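## Task

On the third level of the supply shelving, counting the lowest level as first, a scrub sponge rests on top of a cardboard box. Move the cardboard box into the cart's upper tray. When finished, the sponge must still be on that third shelf and must not overhang its front edge, and every other item on that shelf must also still be on it. The robot must not fall or be left leaning, or the task fails.

## Robot and tools

ROBOT. A simulated Dexmate Vega. It has a wheeled base with two steerable front wheels and a passive rear caster, so it stands on three wheels and can tip over if its weight shifts too far; a fallen robot stays down. A torso of three links (thigh, shank, chest) folds in a Z shape through torso_hip_rad, torso_knee_rad and torso_waist_rad. The chest's forward lean equals knee minus hip minus waist. Two 7-joint arms (left_ and right_ shoulder_pitch, shoulder_yaw, upper_arm_roll, elbow, forearm_roll, wrist_pitch, wrist_yaw) each end in a two-finger gripper with a wrist camera. The head (head_pan_rad, head_tilt_rad, head_camera_tilt_rad) carries head_camera. The other cameras are left_wrist_camera and right_wrist_camera.

FRAMES. All positions are in metres. The base frame sits on the floor at the point the base spins about, with x ahead, y to the left, z up. The odometry frame is the base frame as it was when the scene began; base_odometry reports in it from wheel counts only, so slip looks like travel. left_hand and right_hand are printed in the base frame: a point between the fingers, 0.033 m back from the closed tips; fingers point along its z, close along its y, and the camera side faces -x.

MOVE. One call runs one action. Its parts start together. An action uses base, joints, or both (plus optional speeds and min_time_s), or else target on its own. base holds exactly one key, each a relative offset from where the base is now: translate_m (metres, + forward, -2 to 2), strafe_m (metres, + left, -2 to 2, heading may drift about 0.02 rad), rotate_rad (radians, + counter-clockwise seen from above, -3.2 to 3.2). Front wheels first steer toward a new direction, taking up to about 1.1 s. joints is a set of absolute targets in radians, keyed by joint name; ranges: hip 0 to 1.57, knee 0 to 3.141, waist -1.57 to 1.57, grippers 0 (shut) to 0.785, head_pan -2.792 to 2.792, head_tilt -1.483 to 1.483, head_camera_tilt -1.483 to 1.378; left shoulder_yaw -0.423 to 1.523 and right -1.523 to 0.423; elbows -3.041 to 0.214; wrist_pitch -1.366 to 1.366; left wrist_yaw -1.348 to 1.087, right -1.087 to 1.348; other arm joints -3.041 to 3.041. Mirror signs on the right arm: a negative right shoulder_pitch lowers the arm and a negative right wrist_pitch tips the hand down, the opposite of the left. target is an absolute pose for one hand: side ("left" or "right"), x, y, z in the base frame (-3 to 3 m), pitch_deg (90 points fingers down, 0 level, range -30 to 95), heading_deg (0 forward, + counter-clockwise), optional roll_deg (default 0, jaw line level), heading and roll -360 to 360, optional line_only true to allow only a straight path. speeds caps the top rate of this action's base motion: translate_m and strafe_m 0.04 to 0.3 m/s, rotate_rad 0.1 to 0.6 rad/s. min_time_s (0.1 to 8) sets the shortest duration of arm and head motions. cameras picks which images come back (omit for all, [] for none). Unknown keys make a call invalid; out-of-range values get it refused, and after a refusal the rest of that reply's calls in the scene are skipped.

OTHER TOOLS. wait(seconds 0 to 10) lets time pass and returns state and images. zoom_image(camera, region [x0,y0,x1,y1] pixels, at most 504 x 504) enlarges part of that camera's latest image. read_manual gives licence text only. finished_scene(scene) ends the current scene permanently; the goal must hold with the robot idle.

RESULTS. The move line reads done or the worst status. Per motion: off_target (stopped away from target, may keep pushing), contact_stop (an arm pushed near full torque about 0.6 s; the whole arm, or the whole torso group, halts and forgets its targets), time_out, not_followed or joint command not followed (self-collision check withheld it; see the cause line), pose unreachable. Hand targets report reached (within 10 mm and 2 degrees), short (resend the same target if it says part of a move), or refused with a reason. on_its_own lists unrequested behaviour. After a straight or sideways drive, turned_by_imu above 0.03 rad suggests the base hit something; a drive count near zero means blocked or wheels unable to steer (try a small rotation). base_tilt gives lean in degrees. MOTOR HOT, OVER-TEMPERATURE FAULT and torque-fault lines flag overloads.

POSTURES. Start is stand (hip 0.469, knee 1.617, waist 1.048). Others: stand_high 0.78, 1.57, 0.44; lean_20 0.52, 1.05, 0.18; lean_45 0.52, 1.05, -0.26; low_lean_45 0, 0, -0.79. Folded arms, in arm-key order: left 1, 0.5, -0.6, -2.5, 0, -0.9, 0; right -1, -0.5, 0.6, -2.5, 0, 0.9, 0. Fold before going to low_lean_45.

GRIPPER. Open fingers make a V; at angle a the gap is about 0.24a - 0.002 m at the hand point, 0.18a at the wrist end, 0.3a at the tips. The angle reached says nothing about whether something is held. Squeeze force grows with how far the command is below the fitting angle; too hard can eject a wide object. Each hand carries about 4 kg.

AVOID. Tipping the robot, especially with the chest far forward. Driving into furniture (the base does not stop by itself). Arms hitting or pressing each other, including gripping the other hand's fingers. Pushing until torque faults or motor overheating; after any stop, back the arm off first. Dropping, slamming or releasing moving objects, knocking the sponge or other shelf items off or over the shelf edge, and hard shoves. Head pan can hit the chest if tilts are outside the safe band.

Each tool is called as name(argument=value, ...), one argument or row to a line, values as JSON.

## Session

move(
)

Scene clock: 0.00 s.
Joint torques (N m): no reading
base_odometry: x=+0.000 y=+0.000 heading=+0.000
turned_by_wheels: +0.000
turned_by_imu: +0.000
base_tilt: forward=+0.1 right=+0.3
base_status: not commanded
joint_positions: torso_hip_rad=+0.469 torso_knee_rad=+1.617 torso_waist_rad=+1.048 left_shoulder_pitch_rad=+2.208 left_shoulder_yaw_rad=+0.002 left_upper_arm_roll_rad=+0.004 left_elbow_rad=-1.093 left_forearm_roll_rad=+0.009 left_wrist_pitch_rad=-0.495 left_wrist_yaw_rad=+0.018 left_gripper_rad=+0.005 right_shoulder_pitch_rad=-2.195 right_shoulder_yaw_rad=+0.020 right_upper_arm_roll_rad=-0.015 right_elbow_rad=-1.081 right_forearm_roll_rad=+0.002 right_wrist_pitch_rad=+0.504 right_wrist_yaw_rad=-0.019 right_gripper_rad=+0.005 head_pan_rad=+0.000 head_tilt_rad=+0.000 head_camera_tilt_rad=+0.000
joint_status: not commanded
chest: x=-0.0111 y=+0.0000 z=+1.4155 quat_wxyz=(+0.999, +0.000, +0.050, +0.000) (m; base frame)
left_hand: x=+0.1875 y=+0.2317 z=+0.6007 quat_wxyz=(+0.413, +0.002, +0.911, +0.006) pitch_deg=+41.2 heading_deg=+0.7 roll_deg=+1.0 back=up (m; base frame)
right_hand: x=+0.1939 y=-0.2174 z=+0.6016 quat_wxyz=(+0.417, +0.011, +0.909, +0.002) pitch_deg=+40.7 heading_deg=-0.4 roll_deg=+1.0 back=up (m; base frame)
pictures: head_camera, left_wrist_camera, right_wrist_camera

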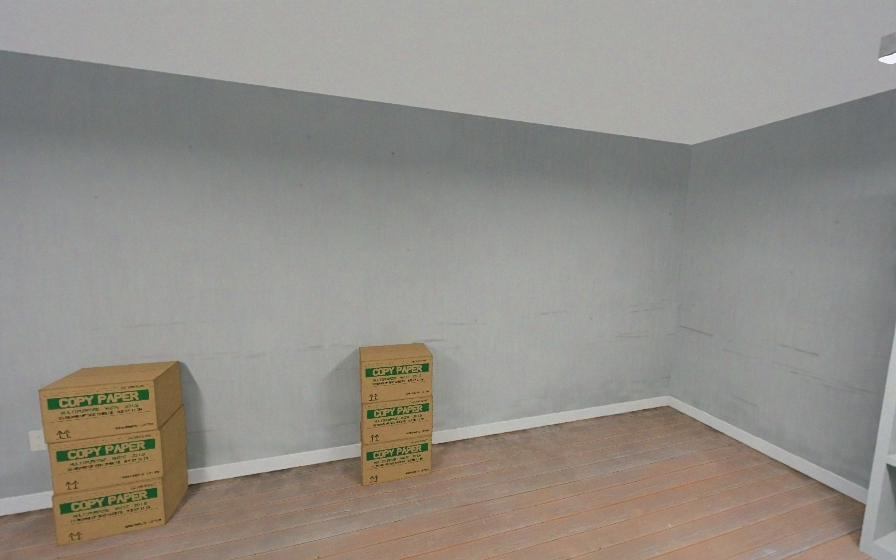

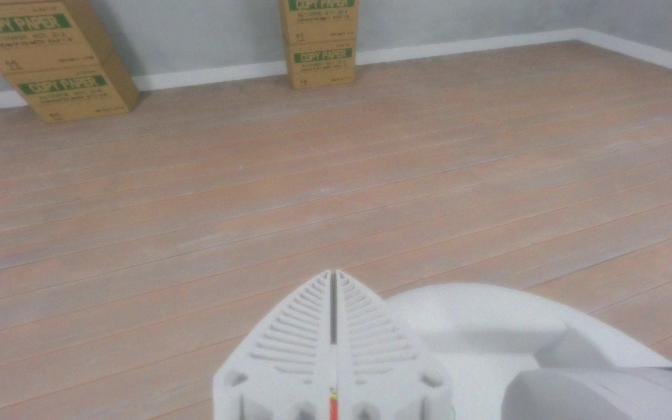

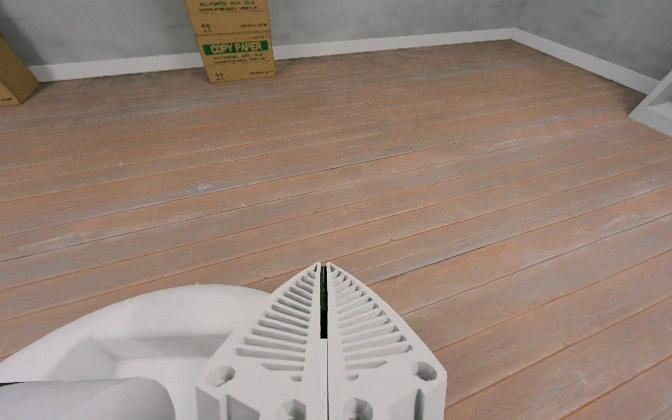

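Shelf is on the right.

move(
  joints={"head_pan_rad": -1.3, "head_camera_tilt_rad": 0.3},
  cameras=["head_camera"],
)

move(
  joints={"head_pan_rad": 1.3, "head_camera_tilt_rad": 0.3},
  cameras=["head_camera"],
)

move(
  joints={"head_pan_rad": -2.6, "head_camera_tilt_rad": 0.3},
  cameras=["head_camera"],
)

Scene clock: 1.87 s.
Joint torques (N m): left_arm=[7.03 -0.19 1.4 -4.05 0.02 -3.26 0.08] | right_arm=[-5.57 1.1 0.72 -3.22 -0.22 2.8 -0.06]
move: done
base_odometry: x=+0.000 y=+0.000 heading=+0.000
turned_by_wheels: +0.000
turned_by_imu: +0.000
base_tilt: forward=+0.2 right=+0.3
base_status: not commanded
joint_positions: torso_hip_rad=+0.469 torso_knee_rad=+1.617 torso_waist_rad=+1.048 left_shoulder_pitch_rad=+2.208 left_shoulder_yaw_rad=+0.002 left_upper_arm_roll_rad=+0.004 left_elbow_rad=-1.093 left_forearm_roll_rad=+0.009 left_wrist_pitch_rad=-0.495 left_wrist_yaw_rad=+0.018 left_gripper_rad=+0.005 right_shoulder_pitch_rad=-2.195 right_shoulder_yaw_rad=+0.020 right_upper_arm_roll_rad=-0.015 right_elbow_rad=-1.081 right_forearm_roll_rad=+0.002 right_wrist_pitch_rad=+0.504 right_wrist_yaw_rad=-0.019 right_gripper_rad=+0.005 head_pan_rad=-1.299 head_tilt_rad=+0.000 head_camera_tilt_rad=+0.299
joint_status: all done
chest: x=-0.0111 y=+0.0000 z=+1.4155 quat_wxyz=(+0.999, +0.000, +0.050, +0.000) (m; base frame)
left_hand: x=+0.1875 y=+0.2317 z=+0.6007 quat_wxyz=(+0.413, +0.002, +0.911, +0.006) pitch_deg=+41.2 heading_deg=+0.7 roll_deg=+1.0 back=up (m; base frame)
right_hand: x=+0.1939 y=-0.2174 z=+0.6016 quat_wxyz=(+0.417, +0.011, +0.909, +0.002) pitch_deg=+40.7 heading_deg=-0.4 roll_deg=+1.0 back=up (m; base frame)
pictures: head_camera
camera_calibration:
head_camera: T_world_to_cam=[[-0.953901, -0.277745, 0.113711, -0.214707], [-0.192301, 0.274746, -0.942091, 1.42829], [0.23042, -0.920528, -0.315491, 0.447271], [0, 0, 0, 1]] pos_world=[-0.0332088, -0.0403253, 1.5111]

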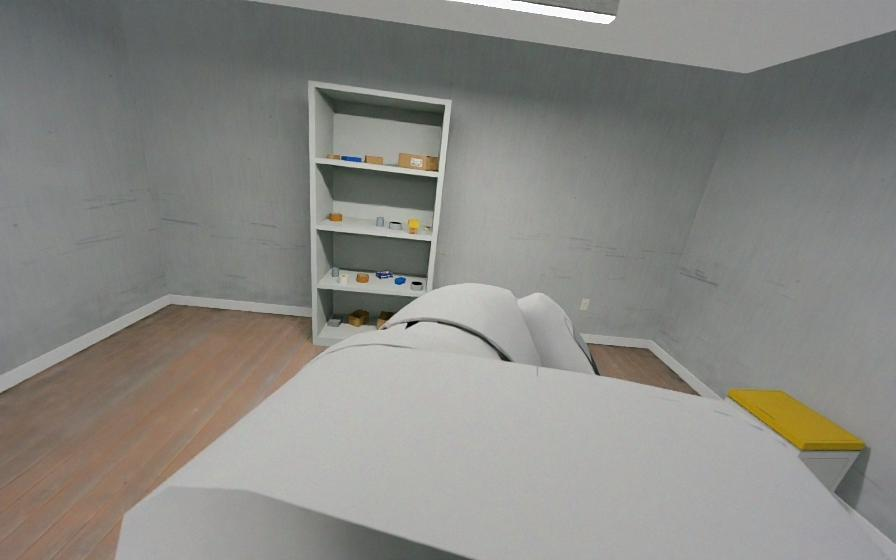

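Scene clock: 4.27 s.
Joint torques (N m): left_arm=[7.91 0.39 1.11 -4.05 -0.06 -3.21 0.07] | right_arm=[-5.54 2.95 0.26 -5.05 -0.13 3.11 -0.01]
move: done
base_odometry: x=+0.000 y=+0.000 heading=+0.000
turned_by_wheels: +0.000
turned_by_imu: +0.001
base_tilt: forward=+0.2 right=+0.3
base_status: not commanded
joint_positions: torso_hip_rad=+0.469 torso_knee_rad=+1.617 torso_waist_rad=+1.048 left_shoulder_pitch_rad=+2.208 left_shoulder_yaw_rad=+0.002 left_upper_arm_roll_rad=+0.004 left_elbow_rad=-1.093 left_forearm_roll_rad=+0.009 left_wrist_pitch_rad=-0.495 left_wrist_yaw_rad=+0.018 left_gripper_rad=+0.005 right_shoulder_pitch_rad=-2.195 right_shoulder_yaw_rad=+0.020 right_upper_arm_roll_rad=-0.015 right_elbow_rad=-1.081 right_forearm_roll_rad=+0.002 right_wrist_pitch_rad=+0.504 right_wrist_yaw_rad=-0.019 right_gripper_rad=+0.005 head_pan_rad=+1.299 head_tilt_rad=+0.000 head_camera_tilt_rad=+0.299
joint_status: all done
chest: x=-0.0111 y=+0.0000 z=+1.4155 quat_wxyz=(+0.999, +0.000, +0.050, +0.000) (m; base frame)
left_hand: x=+0.1875 y=+0.2317 z=+0.6007 quat_wxyz=(+0.413, +0.002, +0.911, +0.006) pitch_deg=+41.2 heading_deg=+0.7 roll_deg=+1.0 back=up (m; base frame)
right_hand: x=+0.1939 y=-0.2174 z=+0.6016 quat_wxyz=(+0.417, +0.011, +0.909, +0.002) pitch_deg=+40.7 heading_deg=-0.4 roll_deg=+1.0 back=up (m; base frame)
pictures: head_camera
camera_calibration:
head_camera: T_world_to_cam=[[0.962826, -0.25839, -0.0787407, 0.220601], [-0.153951, -0.285392, -0.945965, 1.43706], [0.221956, 0.922923, -0.314562, 0.44519], [0, 0, 0, 1]] pos_world=[-0.0899759, 0.0562507, 1.51682]

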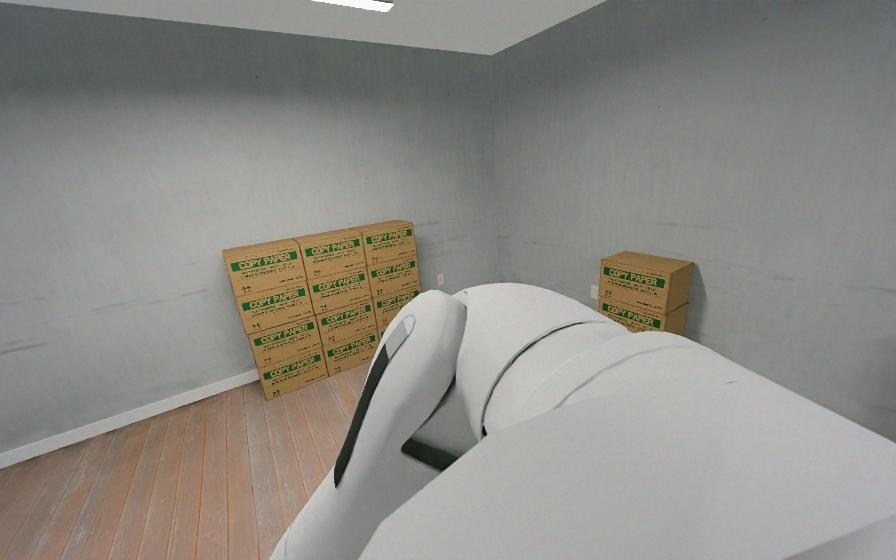

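Scene clock: 7.53 s.
Joint torques (N m): left_arm=[9.29 1.35 1.11 -3.05 -0.08 -2.58 0.12] | right_arm=[-4.46 -0.53 1.05 -4.47 0.01 2.68 -0.01]
move: done
base_odometry: x=+0.000 y=+0.000 heading=+0.000
turned_by_wheels: +0.000
turned_by_imu: +0.001
base_tilt: forward=+0.1 right=+0.3
base_status: not commanded
joint_positions: torso_hip_rad=+0.469 torso_knee_rad=+1.617 torso_waist_rad=+1.048 left_shoulder_pitch_rad=+2.208 left_shoulder_yaw_rad=+0.002 left_upper_arm_roll_rad=+0.004 left_elbow_rad=-1.093 left_forearm_roll_rad=+0.009 left_wrist_pitch_rad=-0.495 left_wrist_yaw_rad=+0.018 left_gripper_rad=+0.005 right_shoulder_pitch_rad=-2.195 right_shoulder_yaw_rad=+0.020 right_upper_arm_roll_rad=-0.015 right_elbow_rad=-1.081 right_forearm_roll_rad=+0.002 right_wrist_pitch_rad=+0.504 right_wrist_yaw_rad=-0.019 right_gripper_rad=+0.005 head_pan_rad=-2.599 head_tilt_rad=+0.000 head_camera_tilt_rad=+0.299
joint_status: all done
chest: x=-0.0111 y=+0.0000 z=+1.4155 quat_wxyz=(+0.999, +0.000, +0.050, +0.000) (m; base frame)
left_hand: x=+0.1875 y=+0.2317 z=+0.6007 quat_wxyz=(+0.413, +0.002, +0.911, +0.006) pitch_deg=+41.2 heading_deg=+0.7 roll_deg=+1.0 back=up (m; base frame)
right_hand: x=+0.1939 y=-0.2174 z=+0.6016 quat_wxyz=(+0.417, +0.011, +0.909, +0.002) pitch_deg=+40.7 heading_deg=-0.4 roll_deg=+1.0 back=up (m; base frame)
pictures: head_camera
camera_calibration:
head_camera: T_world_to_cam=[[-0.520137, 0.851195, 0.0701721, -0.116189], [0.141898, 0.167143, -0.975668, 1.50428], [-0.842213, -0.497524, -0.207721, 0.2036], [0, 0, 0, 1]] pos_world=[-0.102415, -0.0512346, 1.51812]

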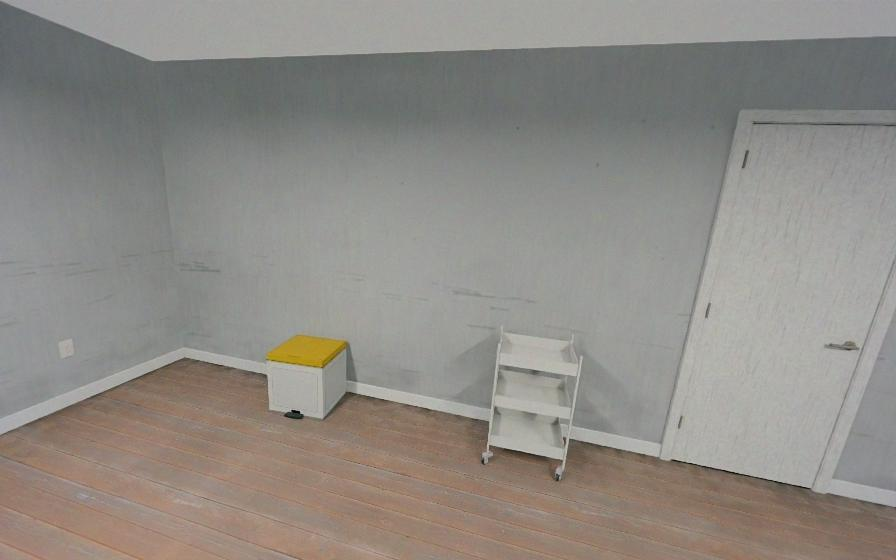

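move(
  base={"rotate_rad": -1.12},
  joints={"head_pan_rad": 0, "head_camera_tilt_rad": 0.3},
  cameras=["head_camera"],
)

zoom_image(
  camera="head_camera",
  region=[330, 80, 580, 360],
)

move(
  base={"translate_m": 1.1},
  cameras=["head_camera"],
)

zoom_image(
  camera="head_camera",
  region=[250, 80, 650, 480],
)

Scene clock: 12.13 s.
Joint torques (N m): left_arm=[7.1 -0.3 1.09 -4.12 -0.04 -2.39 0.13] | right_arm=[-5 -0.25 0.35 -2.89 -0.27 3.3 -0.08]
move: done
base_odometry: x=+0.000 y=+0.000 heading=-1.119
turned_by_wheels: -1.119
turned_by_imu: -1.088
base_tilt: forward=+0.1 right=+0.3
base_status: done
joint_positions: torso_hip_rad=+0.469 torso_knee_rad=+1.617 torso_waist_rad=+1.048 left_shoulder_pitch_rad=+2.208 left_shoulder_yaw_rad=+0.002 left_upper_arm_roll_rad=+0.004 left_elbow_rad=-1.093 left_forearm_roll_rad=+0.009 left_wrist_pitch_rad=-0.495 left_wrist_yaw_rad=+0.018 left_gripper_rad=+0.005 right_shoulder_pitch_rad=-2.195 right_shoulder_yaw_rad=+0.020 right_upper_arm_roll_rad=-0.015 right_elbow_rad=-1.081 right_forearm_roll_rad=+0.002 right_wrist_pitch_rad=+0.504 right_wrist_yaw_rad=-0.019 right_gripper_rad=+0.005 head_pan_rad=-0.001 head_tilt_rad=+0.000 head_camera_tilt_rad=+0.299
joint_status: all done
chest: x=-0.0111 y=+0.0000 z=+1.4155 quat_wxyz=(+0.999, +0.000, +0.050, +0.000) (m; base frame)
left_hand: x=+0.1875 y=+0.2317 z=+0.6007 quat_wxyz=(+0.413, +0.002, +0.911, +0.006) pitch_deg=+41.2 heading_deg=+0.7 roll_deg=+1.0 back=up (m; base frame)
right_hand: x=+0.1939 y=-0.2174 z=+0.6016 quat_wxyz=(+0.417, +0.011, +0.909, +0.002) pitch_deg=+40.7 heading_deg=-0.4 roll_deg=+1.0 back=up (m; base frame)
pictures: head_camera
camera_calibration:
head_camera: T_world_to_cam=[[0.0111038, -0.999796, 0.0168704, 0.00440766], [-0.384851, -0.0198448, -0.922765, 1.38461], [0.922912, 0.00375364, -0.384993, 0.604507], [0, 0, 0, 1]] pos_world=[-0.0250851, 0.029615, 1.51033]

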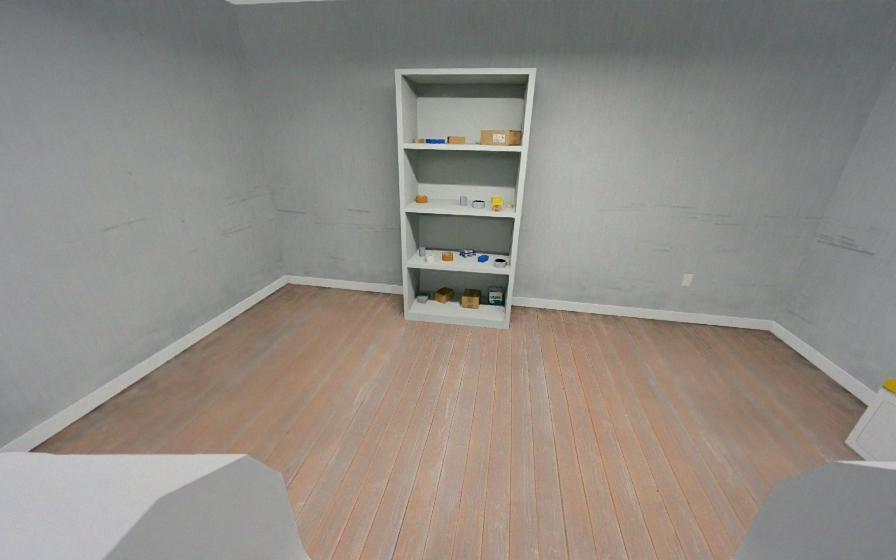

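Scaled by 1.800 from the camera's 896x560 image, which has a finer 960x600 frame.

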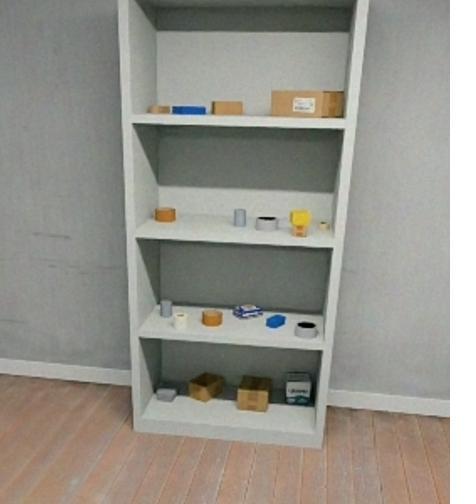

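Scene clock: 17.63 s.
Joint torques (N m): left_arm=[7.48 0.83 1.01 -3.73 -0.14 -3.03 0.14] | right_arm=[-4.63 0.95 0.62 -5.02 -0.03 1.92 0.03]
move: done
base_odometry: x=+0.478 y=-0.991 heading=-1.120
turned_by_wheels: -0.001
turned_by_imu: -0.006
base_tilt: forward=+0.1 right=+0.3
base_status: done
joint_positions: torso_hip_rad=+0.469 torso_knee_rad=+1.617 torso_waist_rad=+1.048 left_shoulder_pitch_rad=+2.208 left_shoulder_yaw_rad=+0.002 left_upper_arm_roll_rad=+0.004 left_elbow_rad=-1.093 left_forearm_roll_rad=+0.009 left_wrist_pitch_rad=-0.495 left_wrist_yaw_rad=+0.018 left_gripper_rad=+0.005 right_shoulder_pitch_rad=-2.195 right_shoulder_yaw_rad=+0.020 right_upper_arm_roll_rad=-0.015 right_elbow_rad=-1.081 right_forearm_roll_rad=+0.002 right_wrist_pitch_rad=+0.504 right_wrist_yaw_rad=-0.019 right_gripper_rad=+0.005 head_pan_rad=-0.001 head_tilt_rad=+0.000 head_camera_tilt_rad=+0.299
joint_status: not commanded
chest: x=-0.0111 y=+0.0000 z=+1.4155 quat_wxyz=(+0.999, +0.000, +0.050, +0.000) (m; base frame)
left_hand: x=+0.1875 y=+0.2317 z=+0.6007 quat_wxyz=(+0.413, +0.002, +0.911, +0.006) pitch_deg=+41.2 heading_deg=+0.7 roll_deg=+1.0 back=up (m; base frame)
right_hand: x=+0.1939 y=-0.2174 z=+0.6016 quat_wxyz=(+0.417, +0.011, +0.909, +0.002) pitch_deg=+40.7 heading_deg=-0.4 roll_deg=+1.0 back=up (m; base frame)
pictures: head_camera
camera_calibration:
head_camera: T_world_to_cam=[[0.0111054, -0.999796, 0.0168682, 0.00441097], [-0.384936, -0.0198437, -0.92273, 1.38456], [0.922876, 0.00375407, -0.385078, 0.604635], [0, 0, 0, 1]] pos_world=[-0.0250855, 0.029615, 1.51033]

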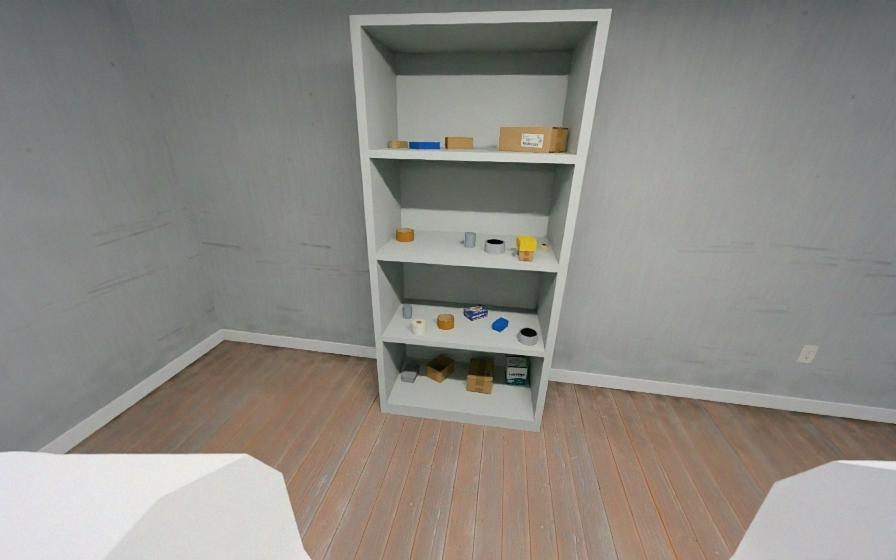

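Scaled by 1.260 from the camera's 896x560 image, which has a finer 960x600 frame.

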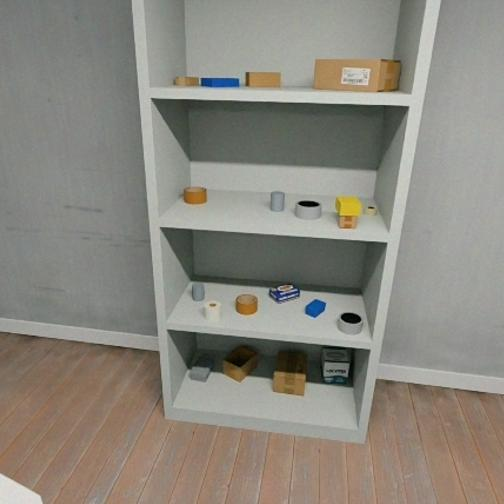

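move(
  target={"side":"right","x":0.42,"y":-0.25,"z":1.12,"pitch_deg":35,"heading_deg":0},
  cameras=["head_camera","right_wrist_camera"],
)

Scene clock: 31.20 s.
Joint torques (N m): left_arm=[7 0.21 1.14 -4.22 -0.09 -3.65 0.01] | right_arm=[6.73 3.72 -0.78 -3.27 -0.01 0.07 -1.01]
move: short
base_odometry: x=+0.477 y=-0.991 heading=-1.120
turned_by_wheels: +0.000
turned_by_imu: +0.004
base_tilt: forward=+0.2 right=+0.3
base_status: not commanded
joint_positions: torso_hip_rad=+0.469 torso_knee_rad=+1.617 torso_waist_rad=+1.048 left_shoulder_pitch_rad=+2.208 left_shoulder_yaw_rad=+0.002 left_upper_arm_roll_rad=+0.004 left_elbow_rad=-1.093 left_forearm_roll_rad=+0.009 left_wrist_pitch_rad=-0.495 left_wrist_yaw_rad=+0.018 left_gripper_rad=+0.005 right_shoulder_pitch_rad=+0.865 right_shoulder_yaw_rad=-0.979 right_upper_arm_roll_rad=+1.783 right_elbow_rad=-2.439 right_forearm_roll_rad=+1.155 right_wrist_pitch_rad=+0.343 right_wrist_yaw_rad=-0.818 right_gripper_rad=+0.005 head_pan_rad=-0.001 head_tilt_rad=+0.000 head_camera_tilt_rad=+0.299
joint_status: not commanded
chest: x=-0.0111 y=+0.0000 z=+1.4155 quat_wxyz=(+0.999, +0.000, +0.050, +0.000) (m; base frame)
left_hand: x=+0.1875 y=+0.2317 z=+0.6007 quat_wxyz=(+0.413, +0.002, +0.911, +0.006) pitch_deg=+41.2 heading_deg=+0.7 roll_deg=+1.0 back=up (m; base frame)
right_hand: x=-0.0872 y=-0.5328 z=+0.9089 quat_wxyz=(+0.040, +0.197, -0.968, +0.150) pitch_deg=+72.1 heading_deg=-93.5 roll_deg=+63.5 (m; base frame)
right_hand_status: short (part of a checked arc of 12.6 s [a long move; over the whole arc the hand travels 3.59 m to end 0.57 m from its start, up to 0.99 m off the straight line; right_shoulder_pitch_rad turns most, 3.90 rad; on the way or at its end the hand turns up to 180 deg from its attitude at the start], the rest not played, planned for 9.9 s): 618 mm and 65.7 deg off.
pictures: head_camera, right_wrist_camera
camera_calibration:
head_camera: T_world_to_cam=[[0.0111054, -0.999796, 0.0168682, 0.00440986], [-0.384936, -0.0198437, -0.92273, 1.3846], [0.922876, 0.00375407, -0.385078, 0.604542], [0, 0, 0, 1]] pos_world=[-0.0249855, 0.029615, 1.51033]
right_wrist_camera: T_world_to_cam=[[0.408316, -0.854871, 0.320116, -0.718652], [-0.902314, -0.324874, 0.283347, -0.457854], [-0.138228, -0.404541, -0.904013, 0.749063], [0, 0, 0, 1]] pos_world=[-0.0161503, -0.460073, 1.03695]

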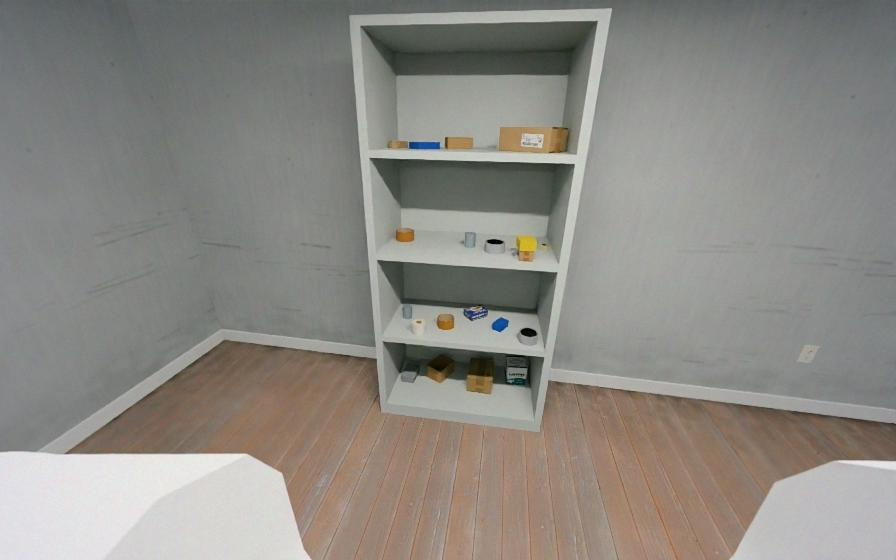

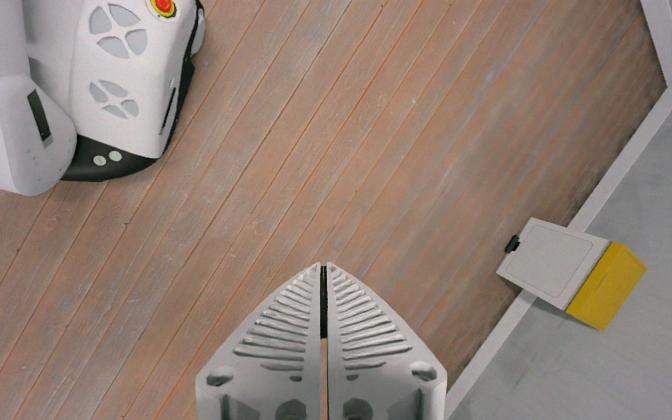

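move(
  joints={"right_shoulder_pitch_rad":-2.195,"right_shoulder_yaw_rad":0.02,"right_upper_arm_roll_rad":-0.015,"right_elbow_rad":-1.081,"right_forearm_roll_rad":0.002,"right_wrist_pitch_rad":0.504,"right_wrist_yaw_rad":-0.019},
  cameras=[],
  min_time_s=8,
)

move(
  joints={"right_shoulder_pitch_rad":-1.572,"right_shoulder_yaw_rad":0.0,"right_upper_arm_roll_rad":0,"right_elbow_rad":-2.48,"right_forearm_roll_rad":0.0,"right_wrist_pitch_rad":-1.158,"right_wrist_yaw_rad":0,"right_gripper_rad":0.6},
  base={"rotate_rad":-0.12},
  cameras=["head_camera","right_wrist_camera"],
)

Scene clock: 44.10 s.
Joint torques (N m): left_arm=[7.63 -0.48 1.25 -3.62 -0.03 -3.15 0.05] | right_arm=[-11.71 0.78 -1.96 -3.06 -0.2 3.42 0.44]
move: done
base_odometry: x=+0.477 y=-0.991 heading=-1.120
turned_by_wheels: +0.000
turned_by_imu: +0.003
base_tilt: forward=+0.1 right=+0.3
base_status: not commanded
joint_positions: torso_hip_rad=+0.469 torso_knee_rad=+1.617 torso_waist_rad=+1.048 left_shoulder_pitch_rad=+2.208 left_shoulder_yaw_rad=+0.002 left_upper_arm_roll_rad=+0.004 left_elbow_rad=-1.093 left_forearm_roll_rad=+0.009 left_wrist_pitch_rad=-0.495 left_wrist_yaw_rad=+0.018 left_gripper_rad=+0.005 right_shoulder_pitch_rad=-2.189 right_shoulder_yaw_rad=+0.018 right_upper_arm_roll_rad=-0.011 right_elbow_rad=-1.084 right_forearm_roll_rad=+0.005 right_wrist_pitch_rad=+0.503 right_wrist_yaw_rad=-0.021 right_gripper_rad=+0.005 head_pan_rad=-0.001 head_tilt_rad=+0.000 head_camera_tilt_rad=+0.299
joint_status: all done
chest: x=-0.0111 y=+0.0000 z=+1.4155 quat_wxyz=(+0.999, +0.000, +0.050, +0.000) (m; base frame)
left_hand: x=+0.1875 y=+0.2317 z=+0.6007 quat_wxyz=(+0.413, +0.002, +0.911, +0.006) pitch_deg=+41.2 heading_deg=+0.7 roll_deg=+1.0 back=up (m; base frame)
right_hand: x=+0.1997 y=-0.2222 z=+0.6035 quat_wxyz=(+0.421, +0.013, +0.907, -0.001) pitch_deg=+40.2 heading_deg=-0.9 roll_deg=+0.7 back=up (m; base frame)
pictures: none
No camera images: "cameras" was empty.

Scene clock: 51.13 s.
Joint torques (N m): left_arm=[7.11 -0.34 1.5 -3.56 -0.09 -3.15 0.1] | right_arm=[17.34 -0.61 4.22 -13.97 0.06 3.48 0.09]
move: done
base_odometry: x=+0.478 y=-0.991 heading=-1.240
turned_by_wheels: -0.120
turned_by_imu: -0.116
base_tilt: forward=+0.2 right=+0.3
base_status: done
joint_positions: torso_hip_rad=+0.469 torso_knee_rad=+1.617 torso_waist_rad=+1.048 left_shoulder_pitch_rad=+2.208 left_shoulder_yaw_rad=+0.002 left_upper_arm_roll_rad=+0.004 left_elbow_rad=-1.093 left_forearm_roll_rad=+0.009 left_wrist_pitch_rad=-0.495 left_wrist_yaw_rad=+0.018 left_gripper_rad=+0.005 right_shoulder_pitch_rad=-1.575 right_shoulder_yaw_rad=+0.000 right_upper_arm_roll_rad=+0.000 right_elbow_rad=-2.475 right_forearm_roll_rad=+0.000 right_wrist_pitch_rad=-1.153 right_wrist_yaw_rad=+0.000 right_gripper_rad=+0.600 head_pan_rad=-0.001 head_tilt_rad=+0.000 head_camera_tilt_rad=+0.299
joint_status: all done
chest: x=-0.0111 y=+0.0000 z=+1.4155 quat_wxyz=(+0.999, +0.000, +0.050, +0.000) (m; base frame)
left_hand: x=+0.1875 y=+0.2317 z=+0.6007 quat_wxyz=(+0.413, +0.002, +0.911, +0.006) pitch_deg=+41.2 heading_deg=+0.7 roll_deg=+1.0 back=up (m; base frame)
right_hand: x=+0.6204 y=-0.2292 z=+1.1168 quat_wxyz=(+0.572, +0.000, +0.820, +0.000) pitch_deg=+20.2 heading_deg=+0.0 roll_deg=+0.0 back=up (m; base frame)
pictures: head_camera, right_wrist_camera
camera_calibration:
head_camera: T_world_to_cam=[[0.0111054, -0.999796, 0.0168682, 0.00441097], [-0.384936, -0.0198437, -0.92273, 1.38456], [0.922876, 0.00375407, -0.385078, 0.604635], [0, 0, 0, 1]] pos_world=[-0.0250855, 0.029615, 1.51033]
right_wrist_camera: T_world_to_cam=[[-0.0408181, -0.998654, 0.0320066, -0.247216], [-0.485296, -0.00818589, -0.874312, 1.32713], [0.873397, -0.0512204, -0.484309, 0.142282], [0, 0, 0, 1]] pos_world=[0.509691, -0.228732, 1.23714]

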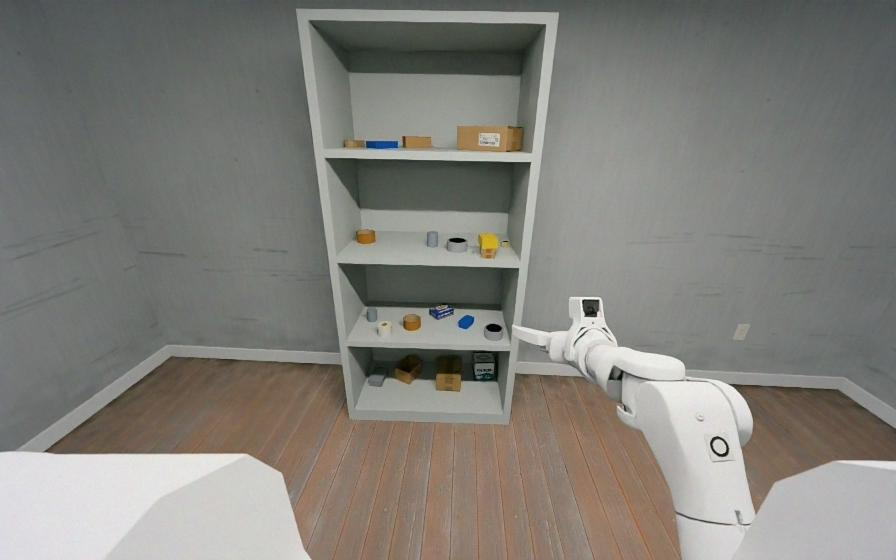

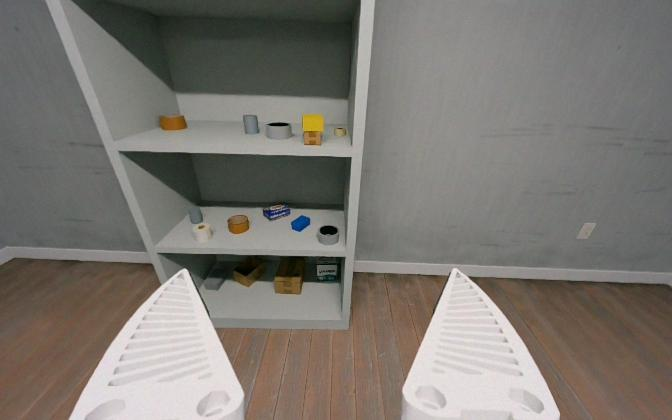

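zoom_image(
  camera="head_camera",
  region=[320, 200, 540, 290],
)

zoom_image(
  camera="right_wrist_camera",
  region=[100, 90, 380, 170],
)

Scaled by 2.291 from the camera's 896x560 image, which has a finer 960x600 frame.

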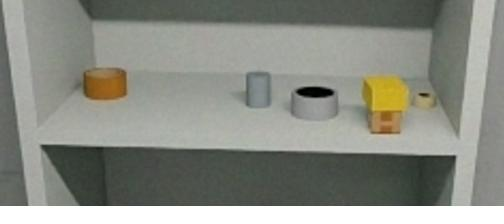

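Scaled by 1.800 from the camera's 672x420 image, which has a finer 960x600 frame.

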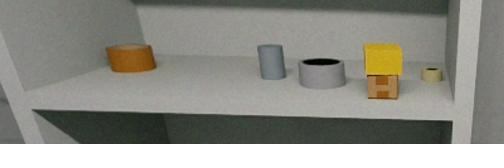

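move(
  base={"translate_m": 0.93},
  joints={"head_camera_tilt_rad":0.5},
  cameras=["head_camera","right_wrist_camera"],
)

Scene clock: 57.57 s.
Joint torques (N m): left_arm=[8.81 -0.73 1.11 -4.1 -0.14 -2.77 0.07] | right_arm=[21.07 -2.65 7.02 -7.43 -5.58 4.7 -4.19]
move: done
base_odometry: x=+0.777 y=-1.871 heading=-1.240
turned_by_wheels: +0.000
turned_by_imu: -0.004
base_tilt: forward=+0.1 right=+0.3
base_status: done
joint_positions: torso_hip_rad=+0.469 torso_knee_rad=+1.617 torso_waist_rad=+1.048 left_shoulder_pitch_rad=+2.208 left_shoulder_yaw_rad=+0.002 left_upper_arm_roll_rad=+0.004 left_elbow_rad=-1.094 left_forearm_roll_rad=+0.009 left_wrist_pitch_rad=-0.495 left_wrist_yaw_rad=+0.018 left_gripper_rad=+0.005 right_shoulder_pitch_rad=-1.573 right_shoulder_yaw_rad=+0.000 right_upper_arm_roll_rad=-0.001 right_elbow_rad=-2.480 right_forearm_roll_rad=+0.002 right_wrist_pitch_rad=-1.159 right_wrist_yaw_rad=+0.001 right_gripper_rad=+0.600 head_pan_rad=+0.000 head_tilt_rad=+0.000 head_camera_tilt_rad=+0.499
joint_status: all done
chest: x=-0.0113 y=+0.0000 z=+1.4155 quat_wxyz=(+0.999, +0.000, +0.050, +0.000) (m; base frame)
left_hand: x=+0.1875 y=+0.2317 z=+0.6008 quat_wxyz=(+0.413, +0.002, +0.911, +0.006) pitch_deg=+41.2 heading_deg=+0.7 roll_deg=+1.1 back=up (m; base frame)
right_hand: x=+0.6199 y=-0.2276 z=+1.1193 quat_wxyz=(+0.573, -0.001, +0.820, +0.002) pitch_deg=+20.1 heading_deg=+0.2 roll_deg=+0.1 back=up (m; base frame)
pictures: head_camera, right_wrist_camera
camera_calibration:
head_camera: T_world_to_cam=[[0.0147, -0.999792, 0.014126, 0.00873831], [-0.560416, -0.0199382, -0.827971, 1.23023], [0.828081, 0.00425478, -0.560593, 0.857512], [0, 0, 0, 1]] pos_world=[-0.0207774, 0.0296165, 1.49919]
right_wrist_camera: T_world_to_cam=[[-0.0375673, -0.998842, 0.030056, -0.245605], [-0.48377, -0.00813924, -0.875157, 1.32909], [0.874388, -0.0474175, -0.482904, 0.142677], [0, 0, 0, 1]] pos_world=[0.508991, -0.227738, 1.23944]

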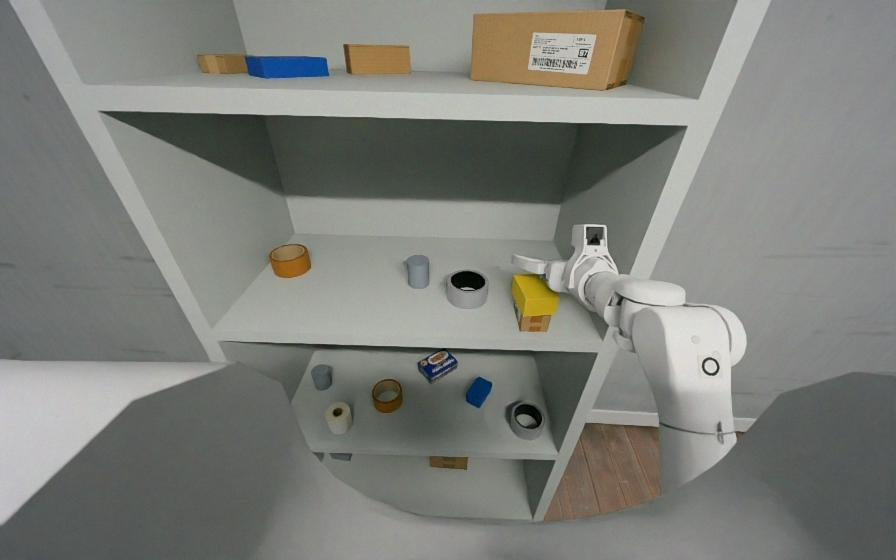

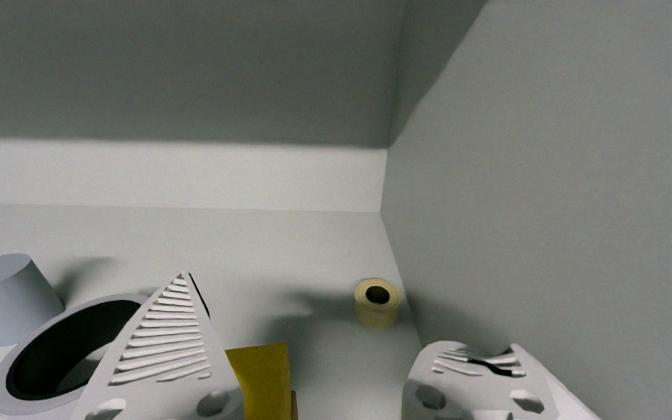

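move(
  base={"translate_m": -0.25},
  cameras=["right_wrist_camera"],
)

move(
  base={"strafe_m": -0.05},
  joints={"right_shoulder_yaw_rad":0.25, "right_wrist_yaw_rad":-0.25},
  cameras=["head_camera","right_wrist_camera"],
)

Scene clock: 60.80 s.
Joint torques (N m): left_arm=[7.01 0.6 1.36 -3.89 -0.06 -2.95 0.03] | right_arm=[13.29 -1.93 2.77 -9.04 -0.36 3.77 -0.27]
move: done
base_odometry: x=+0.697 y=-1.635 heading=-1.239
turned_by_wheels: +0.001
turned_by_imu: +0.004
base_tilt: forward=+0.2 right=+0.3
base_status: done
joint_positions: torso_hip_rad=+0.469 torso_knee_rad=+1.617 torso_waist_rad=+1.048 left_shoulder_pitch_rad=+2.208 left_shoulder_yaw_rad=+0.002 left_upper_arm_roll_rad=+0.004 left_elbow_rad=-1.093 left_forearm_roll_rad=+0.009 left_wrist_pitch_rad=-0.495 left_wrist_yaw_rad=+0.018 left_gripper_rad=+0.005 right_shoulder_pitch_rad=-1.572 right_shoulder_yaw_rad=+0.000 right_upper_arm_roll_rad=+0.000 right_elbow_rad=-2.480 right_forearm_roll_rad=+0.000 right_wrist_pitch_rad=-1.158 right_wrist_yaw_rad=+0.000 right_gripper_rad=+0.600 head_pan_rad=+0.000 head_tilt_rad=+0.000 head_camera_tilt_rad=+0.499
joint_status: not commanded
chest: x=-0.0111 y=+0.0000 z=+1.4155 quat_wxyz=(+0.999, +0.000, +0.050, +0.000) (m; base frame)
left_hand: x=+0.1875 y=+0.2317 z=+0.6007 quat_wxyz=(+0.413, +0.002, +0.911, +0.006) pitch_deg=+41.2 heading_deg=+0.7 roll_deg=+1.1 back=up (m; base frame)
right_hand: x=+0.6202 y=-0.2292 z=+1.1194 quat_wxyz=(+0.573, +0.000, +0.820, +0.000) pitch_deg=+20.1 heading_deg=+0.0 roll_deg=+0.0 back=up (m; base frame)
pictures: right_wrist_camera
camera_calibration:
right_wrist_camera: T_world_to_cam=[[-0.0407533, -0.998658, 0.0319566, -0.247285], [-0.4833, -0.00829035, -0.875415, 1.32931], [0.874506, -0.0511207, -0.482314, 0.140867], [0, 0, 0, 1]] pos_world=[0.509189, -0.228732, 1.23954]

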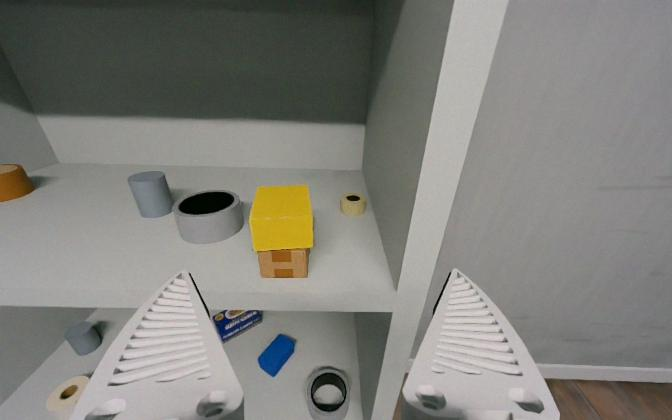

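Scene clock: 63.63 s.
Joint torques (N m): left_arm=[8.3 0.37 1.12 -3.56 -0.04 -2.79 0.23] | right_arm=[12.4 4.14 0.88 -8.12 0.14 2.34 -0.01]
move: done
base_odometry: x=+0.649 y=-1.651 heading=-1.239
turned_by_wheels: +0.000
turned_by_imu: +0.001
base_tilt: forward=+0.1 right=+0.4
base_status: done
joint_positions: torso_hip_rad=+0.469 torso_knee_rad=+1.617 torso_waist_rad=+1.048 left_shoulder_pitch_rad=+2.208 left_shoulder_yaw_rad=+0.002 left_upper_arm_roll_rad=+0.004 left_elbow_rad=-1.093 left_forearm_roll_rad=+0.009 left_wrist_pitch_rad=-0.495 left_wrist_yaw_rad=+0.018 left_gripper_rad=+0.005 right_shoulder_pitch_rad=-1.572 right_shoulder_yaw_rad=+0.247 right_upper_arm_roll_rad=+0.000 right_elbow_rad=-2.480 right_forearm_roll_rad=+0.000 right_wrist_pitch_rad=-1.158 right_wrist_yaw_rad=-0.247 right_gripper_rad=+0.600 head_pan_rad=+0.000 head_tilt_rad=+0.000 head_camera_tilt_rad=+0.499
joint_status: all done
chest: x=-0.0111 y=+0.0000 z=+1.4155 quat_wxyz=(+0.999, +0.000, +0.050, +0.000) (m; base frame)
left_hand: x=+0.1875 y=+0.2317 z=+0.6007 quat_wxyz=(+0.413, +0.002, +0.911, +0.006) pitch_deg=+41.2 heading_deg=+0.7 roll_deg=+1.1 back=up (m; base frame)
right_hand: x=+0.6089 y=-0.2655 z=+1.1081 quat_wxyz=(+0.554, +0.150, +0.819, -0.008) pitch_deg=+22.7 heading_deg=-11.2 roll_deg=+9.6 back=up (m; base frame)
pictures: head_camera, right_wrist_camera
camera_calibration:
head_camera: T_world_to_cam=[[0.0147042, -0.999792, 0.0141236, 0.00873897], [-0.5606, -0.0199395, -0.827847, 1.23015], [0.827956, 0.00425514, -0.560776, 0.857619], [0, 0, 0, 1]] pos_world=[-0.0205783, 0.0296165, 1.49919]
right_wrist_camera: T_world_to_cam=[[-0.292866, -0.948627, -0.119731, 0.0513256], [-0.477363, 0.253562, -0.841327, 1.34174], [0.828465, -0.189241, -0.527099, 0.184464], [0, 0, 0, 1]] pos_world=[0.502704, -0.256616, 1.23221]

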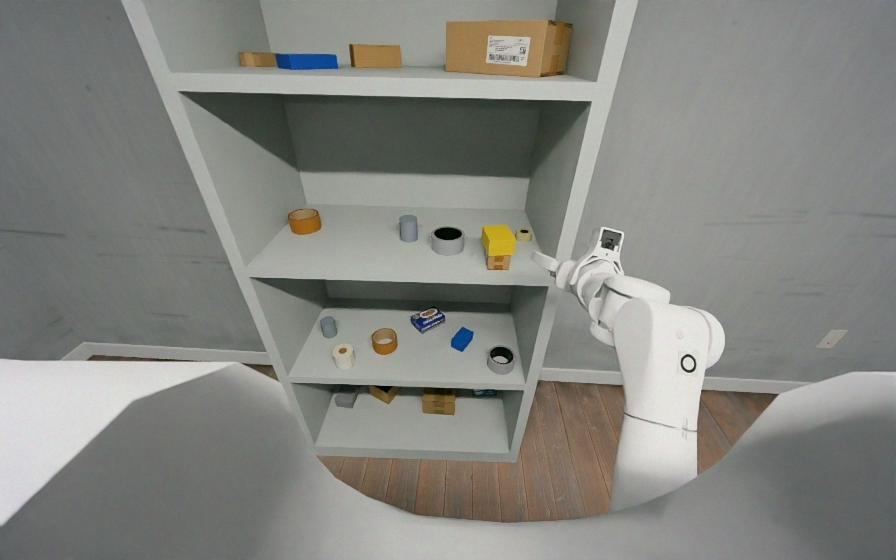

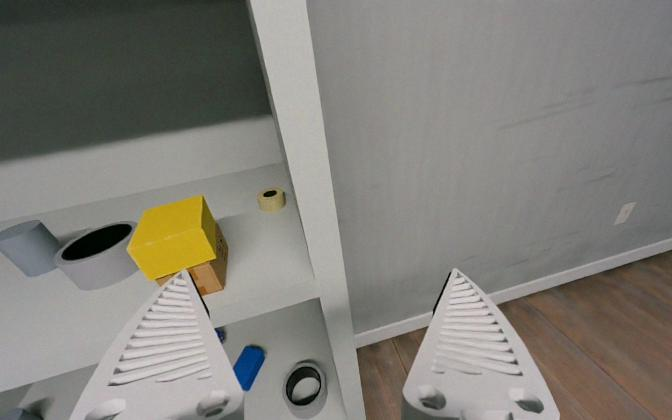

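move(
  base={"strafe_m": 0.108},
  joints={"right_shoulder_yaw_rad":0, "right_wrist_yaw_rad":0,"right_gripper_rad":0.5},
  cameras=[],
)

move(
  base={"translate_m": 0.2},
  cameras=["head_camera","right_wrist_camera"],
)

zoom_image(
  camera="head_camera",
  region=[420, 180, 620, 360],
)

Scene clock: 67.40 s.
Joint torques (N m): left_arm=[8.77 1.43 1.18 -4.42 -0.04 -3.01 0.08] | right_arm=[13.67 -0.89 1.6 -8.82 0.01 3.31 0.35]
move: done
base_odometry: x=+0.752 y=-1.616 heading=-1.239
turned_by_wheels: +0.000
turned_by_imu: +0.002
base_tilt: forward=+0.2 right=+0.2
base_status: done
joint_positions: torso_hip_rad=+0.469 torso_knee_rad=+1.617 torso_waist_rad=+1.048 left_shoulder_pitch_rad=+2.208 left_shoulder_yaw_rad=+0.002 left_upper_arm_roll_rad=+0.004 left_elbow_rad=-1.093 left_forearm_roll_rad=+0.009 left_wrist_pitch_rad=-0.495 left_wrist_yaw_rad=+0.018 left_gripper_rad=+0.005 right_shoulder_pitch_rad=-1.572 right_shoulder_yaw_rad=+0.006 right_upper_arm_roll_rad=+0.000 right_elbow_rad=-2.480 right_forearm_roll_rad=+0.000 right_wrist_pitch_rad=-1.158 right_wrist_yaw_rad=-0.006 right_gripper_rad=+0.500 head_pan_rad=+0.000 head_tilt_rad=+0.000 head_camera_tilt_rad=+0.499
joint_status: all done
chest: x=-0.0111 y=+0.0000 z=+1.4155 quat_wxyz=(+0.999, +0.000, +0.050, +0.000) (m; base frame)
left_hand: x=+0.1875 y=+0.2317 z=+0.6007 quat_wxyz=(+0.413, +0.002, +0.911, +0.006) pitch_deg=+41.2 heading_deg=+0.7 roll_deg=+1.1 back=up (m; base frame)
right_hand: x=+0.6203 y=-0.2303 z=+1.1194 quat_wxyz=(+0.573, +0.003, +0.820, +0.000) pitch_deg=+20.1 heading_deg=-0.3 roll_deg=+0.2 back=up (m; base frame)
pictures: none
No camera images: "cameras" was empty.

Scene clock: 70.17 s.
Joint torques (N m): left_arm=[8.29 -0.06 0.94 -3.85 -0.08 -3.32 0.07] | right_arm=[14.35 -3.43 1.62 -9.26 -0.2 3.76 0.2]
move: done
base_odometry: x=+0.817 y=-1.805 heading=-1.240
turned_by_wheels: -0.001
turned_by_imu: +0.004
base_tilt: forward=+0.2 right=+0.2
base_status: done
joint_positions: torso_hip_rad=+0.469 torso_knee_rad=+1.617 torso_waist_rad=+1.048 left_shoulder_pitch_rad=+2.208 left_shoulder_yaw_rad=+0.002 left_upper_arm_roll_rad=+0.004 left_elbow_rad=-1.093 left_forearm_roll_rad=+0.009 left_wrist_pitch_rad=-0.495 left_wrist_yaw_rad=+0.018 left_gripper_rad=+0.005 right_shoulder_pitch_rad=-1.572 right_shoulder_yaw_rad=+0.000 right_upper_arm_roll_rad=+0.000 right_elbow_rad=-2.480 right_forearm_roll_rad=+0.000 right_wrist_pitch_rad=-1.158 right_wrist_yaw_rad=+0.000 right_gripper_rad=+0.500 head_pan_rad=+0.000 head_tilt_rad=+0.000 head_camera_tilt_rad=+0.499
joint_status: not commanded
chest: x=-0.0110 y=+0.0000 z=+1.4155 quat_wxyz=(+0.999, +0.000, +0.050, +0.000) (m; base frame)
left_hand: x=+0.1875 y=+0.2317 z=+0.6007 quat_wxyz=(+0.413, +0.002, +0.911, +0.006) pitch_deg=+41.2 heading_deg=+0.7 roll_deg=+1.1 back=up (m; base frame)
right_hand: x=+0.6203 y=-0.2294 z=+1.1193 quat_wxyz=(+0.573, +0.000, +0.820, +0.000) pitch_deg=+20.1 heading_deg=+0.0 roll_deg=+0.0 back=up (m; base frame)
pictures: head_camera, right_wrist_camera
camera_calibration:
head_camera: T_world_to_cam=[[0.0147051, -0.999792, 0.0141205, 0.00874216], [-0.560715, -0.0199381, -0.827769, 1.23009], [0.827878, 0.00425485, -0.560891, 0.857708], [0, 0, 0, 1]] pos_world=[-0.0204789, 0.0296165, 1.49919]
right_wrist_camera: T_world_to_cam=[[-0.0410569, -0.998644, 0.0320182, -0.247292], [-0.483494, -0.00818613, -0.875309, 1.32931], [0.874384, -0.0514181, -0.482502, 0.140866], [0, 0, 0, 1]] pos_world=[0.509389, -0.228831, 1.23944]

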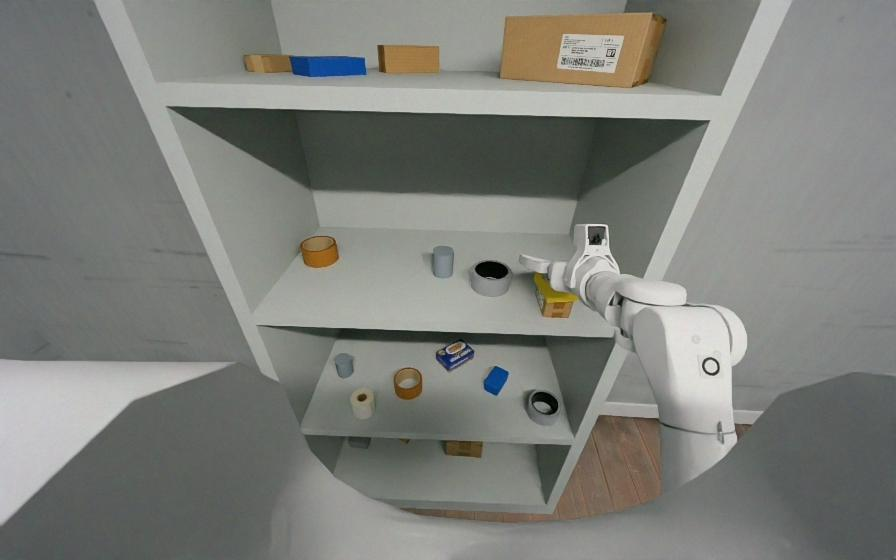

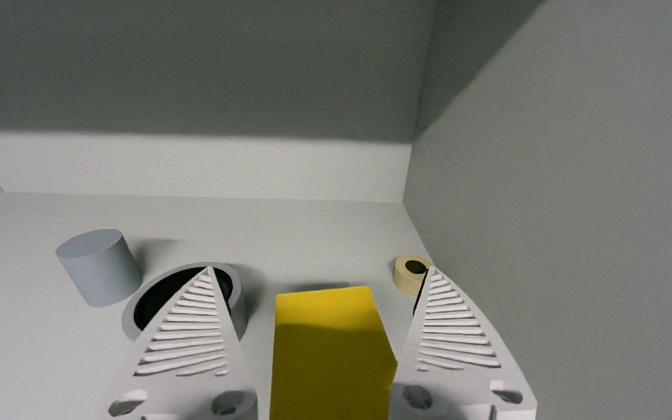

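Scaled by 2.520 from the camera's 896x560 image, which has a finer 960x600 frame.

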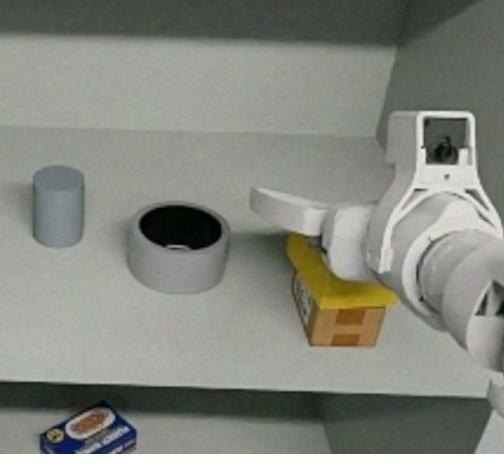

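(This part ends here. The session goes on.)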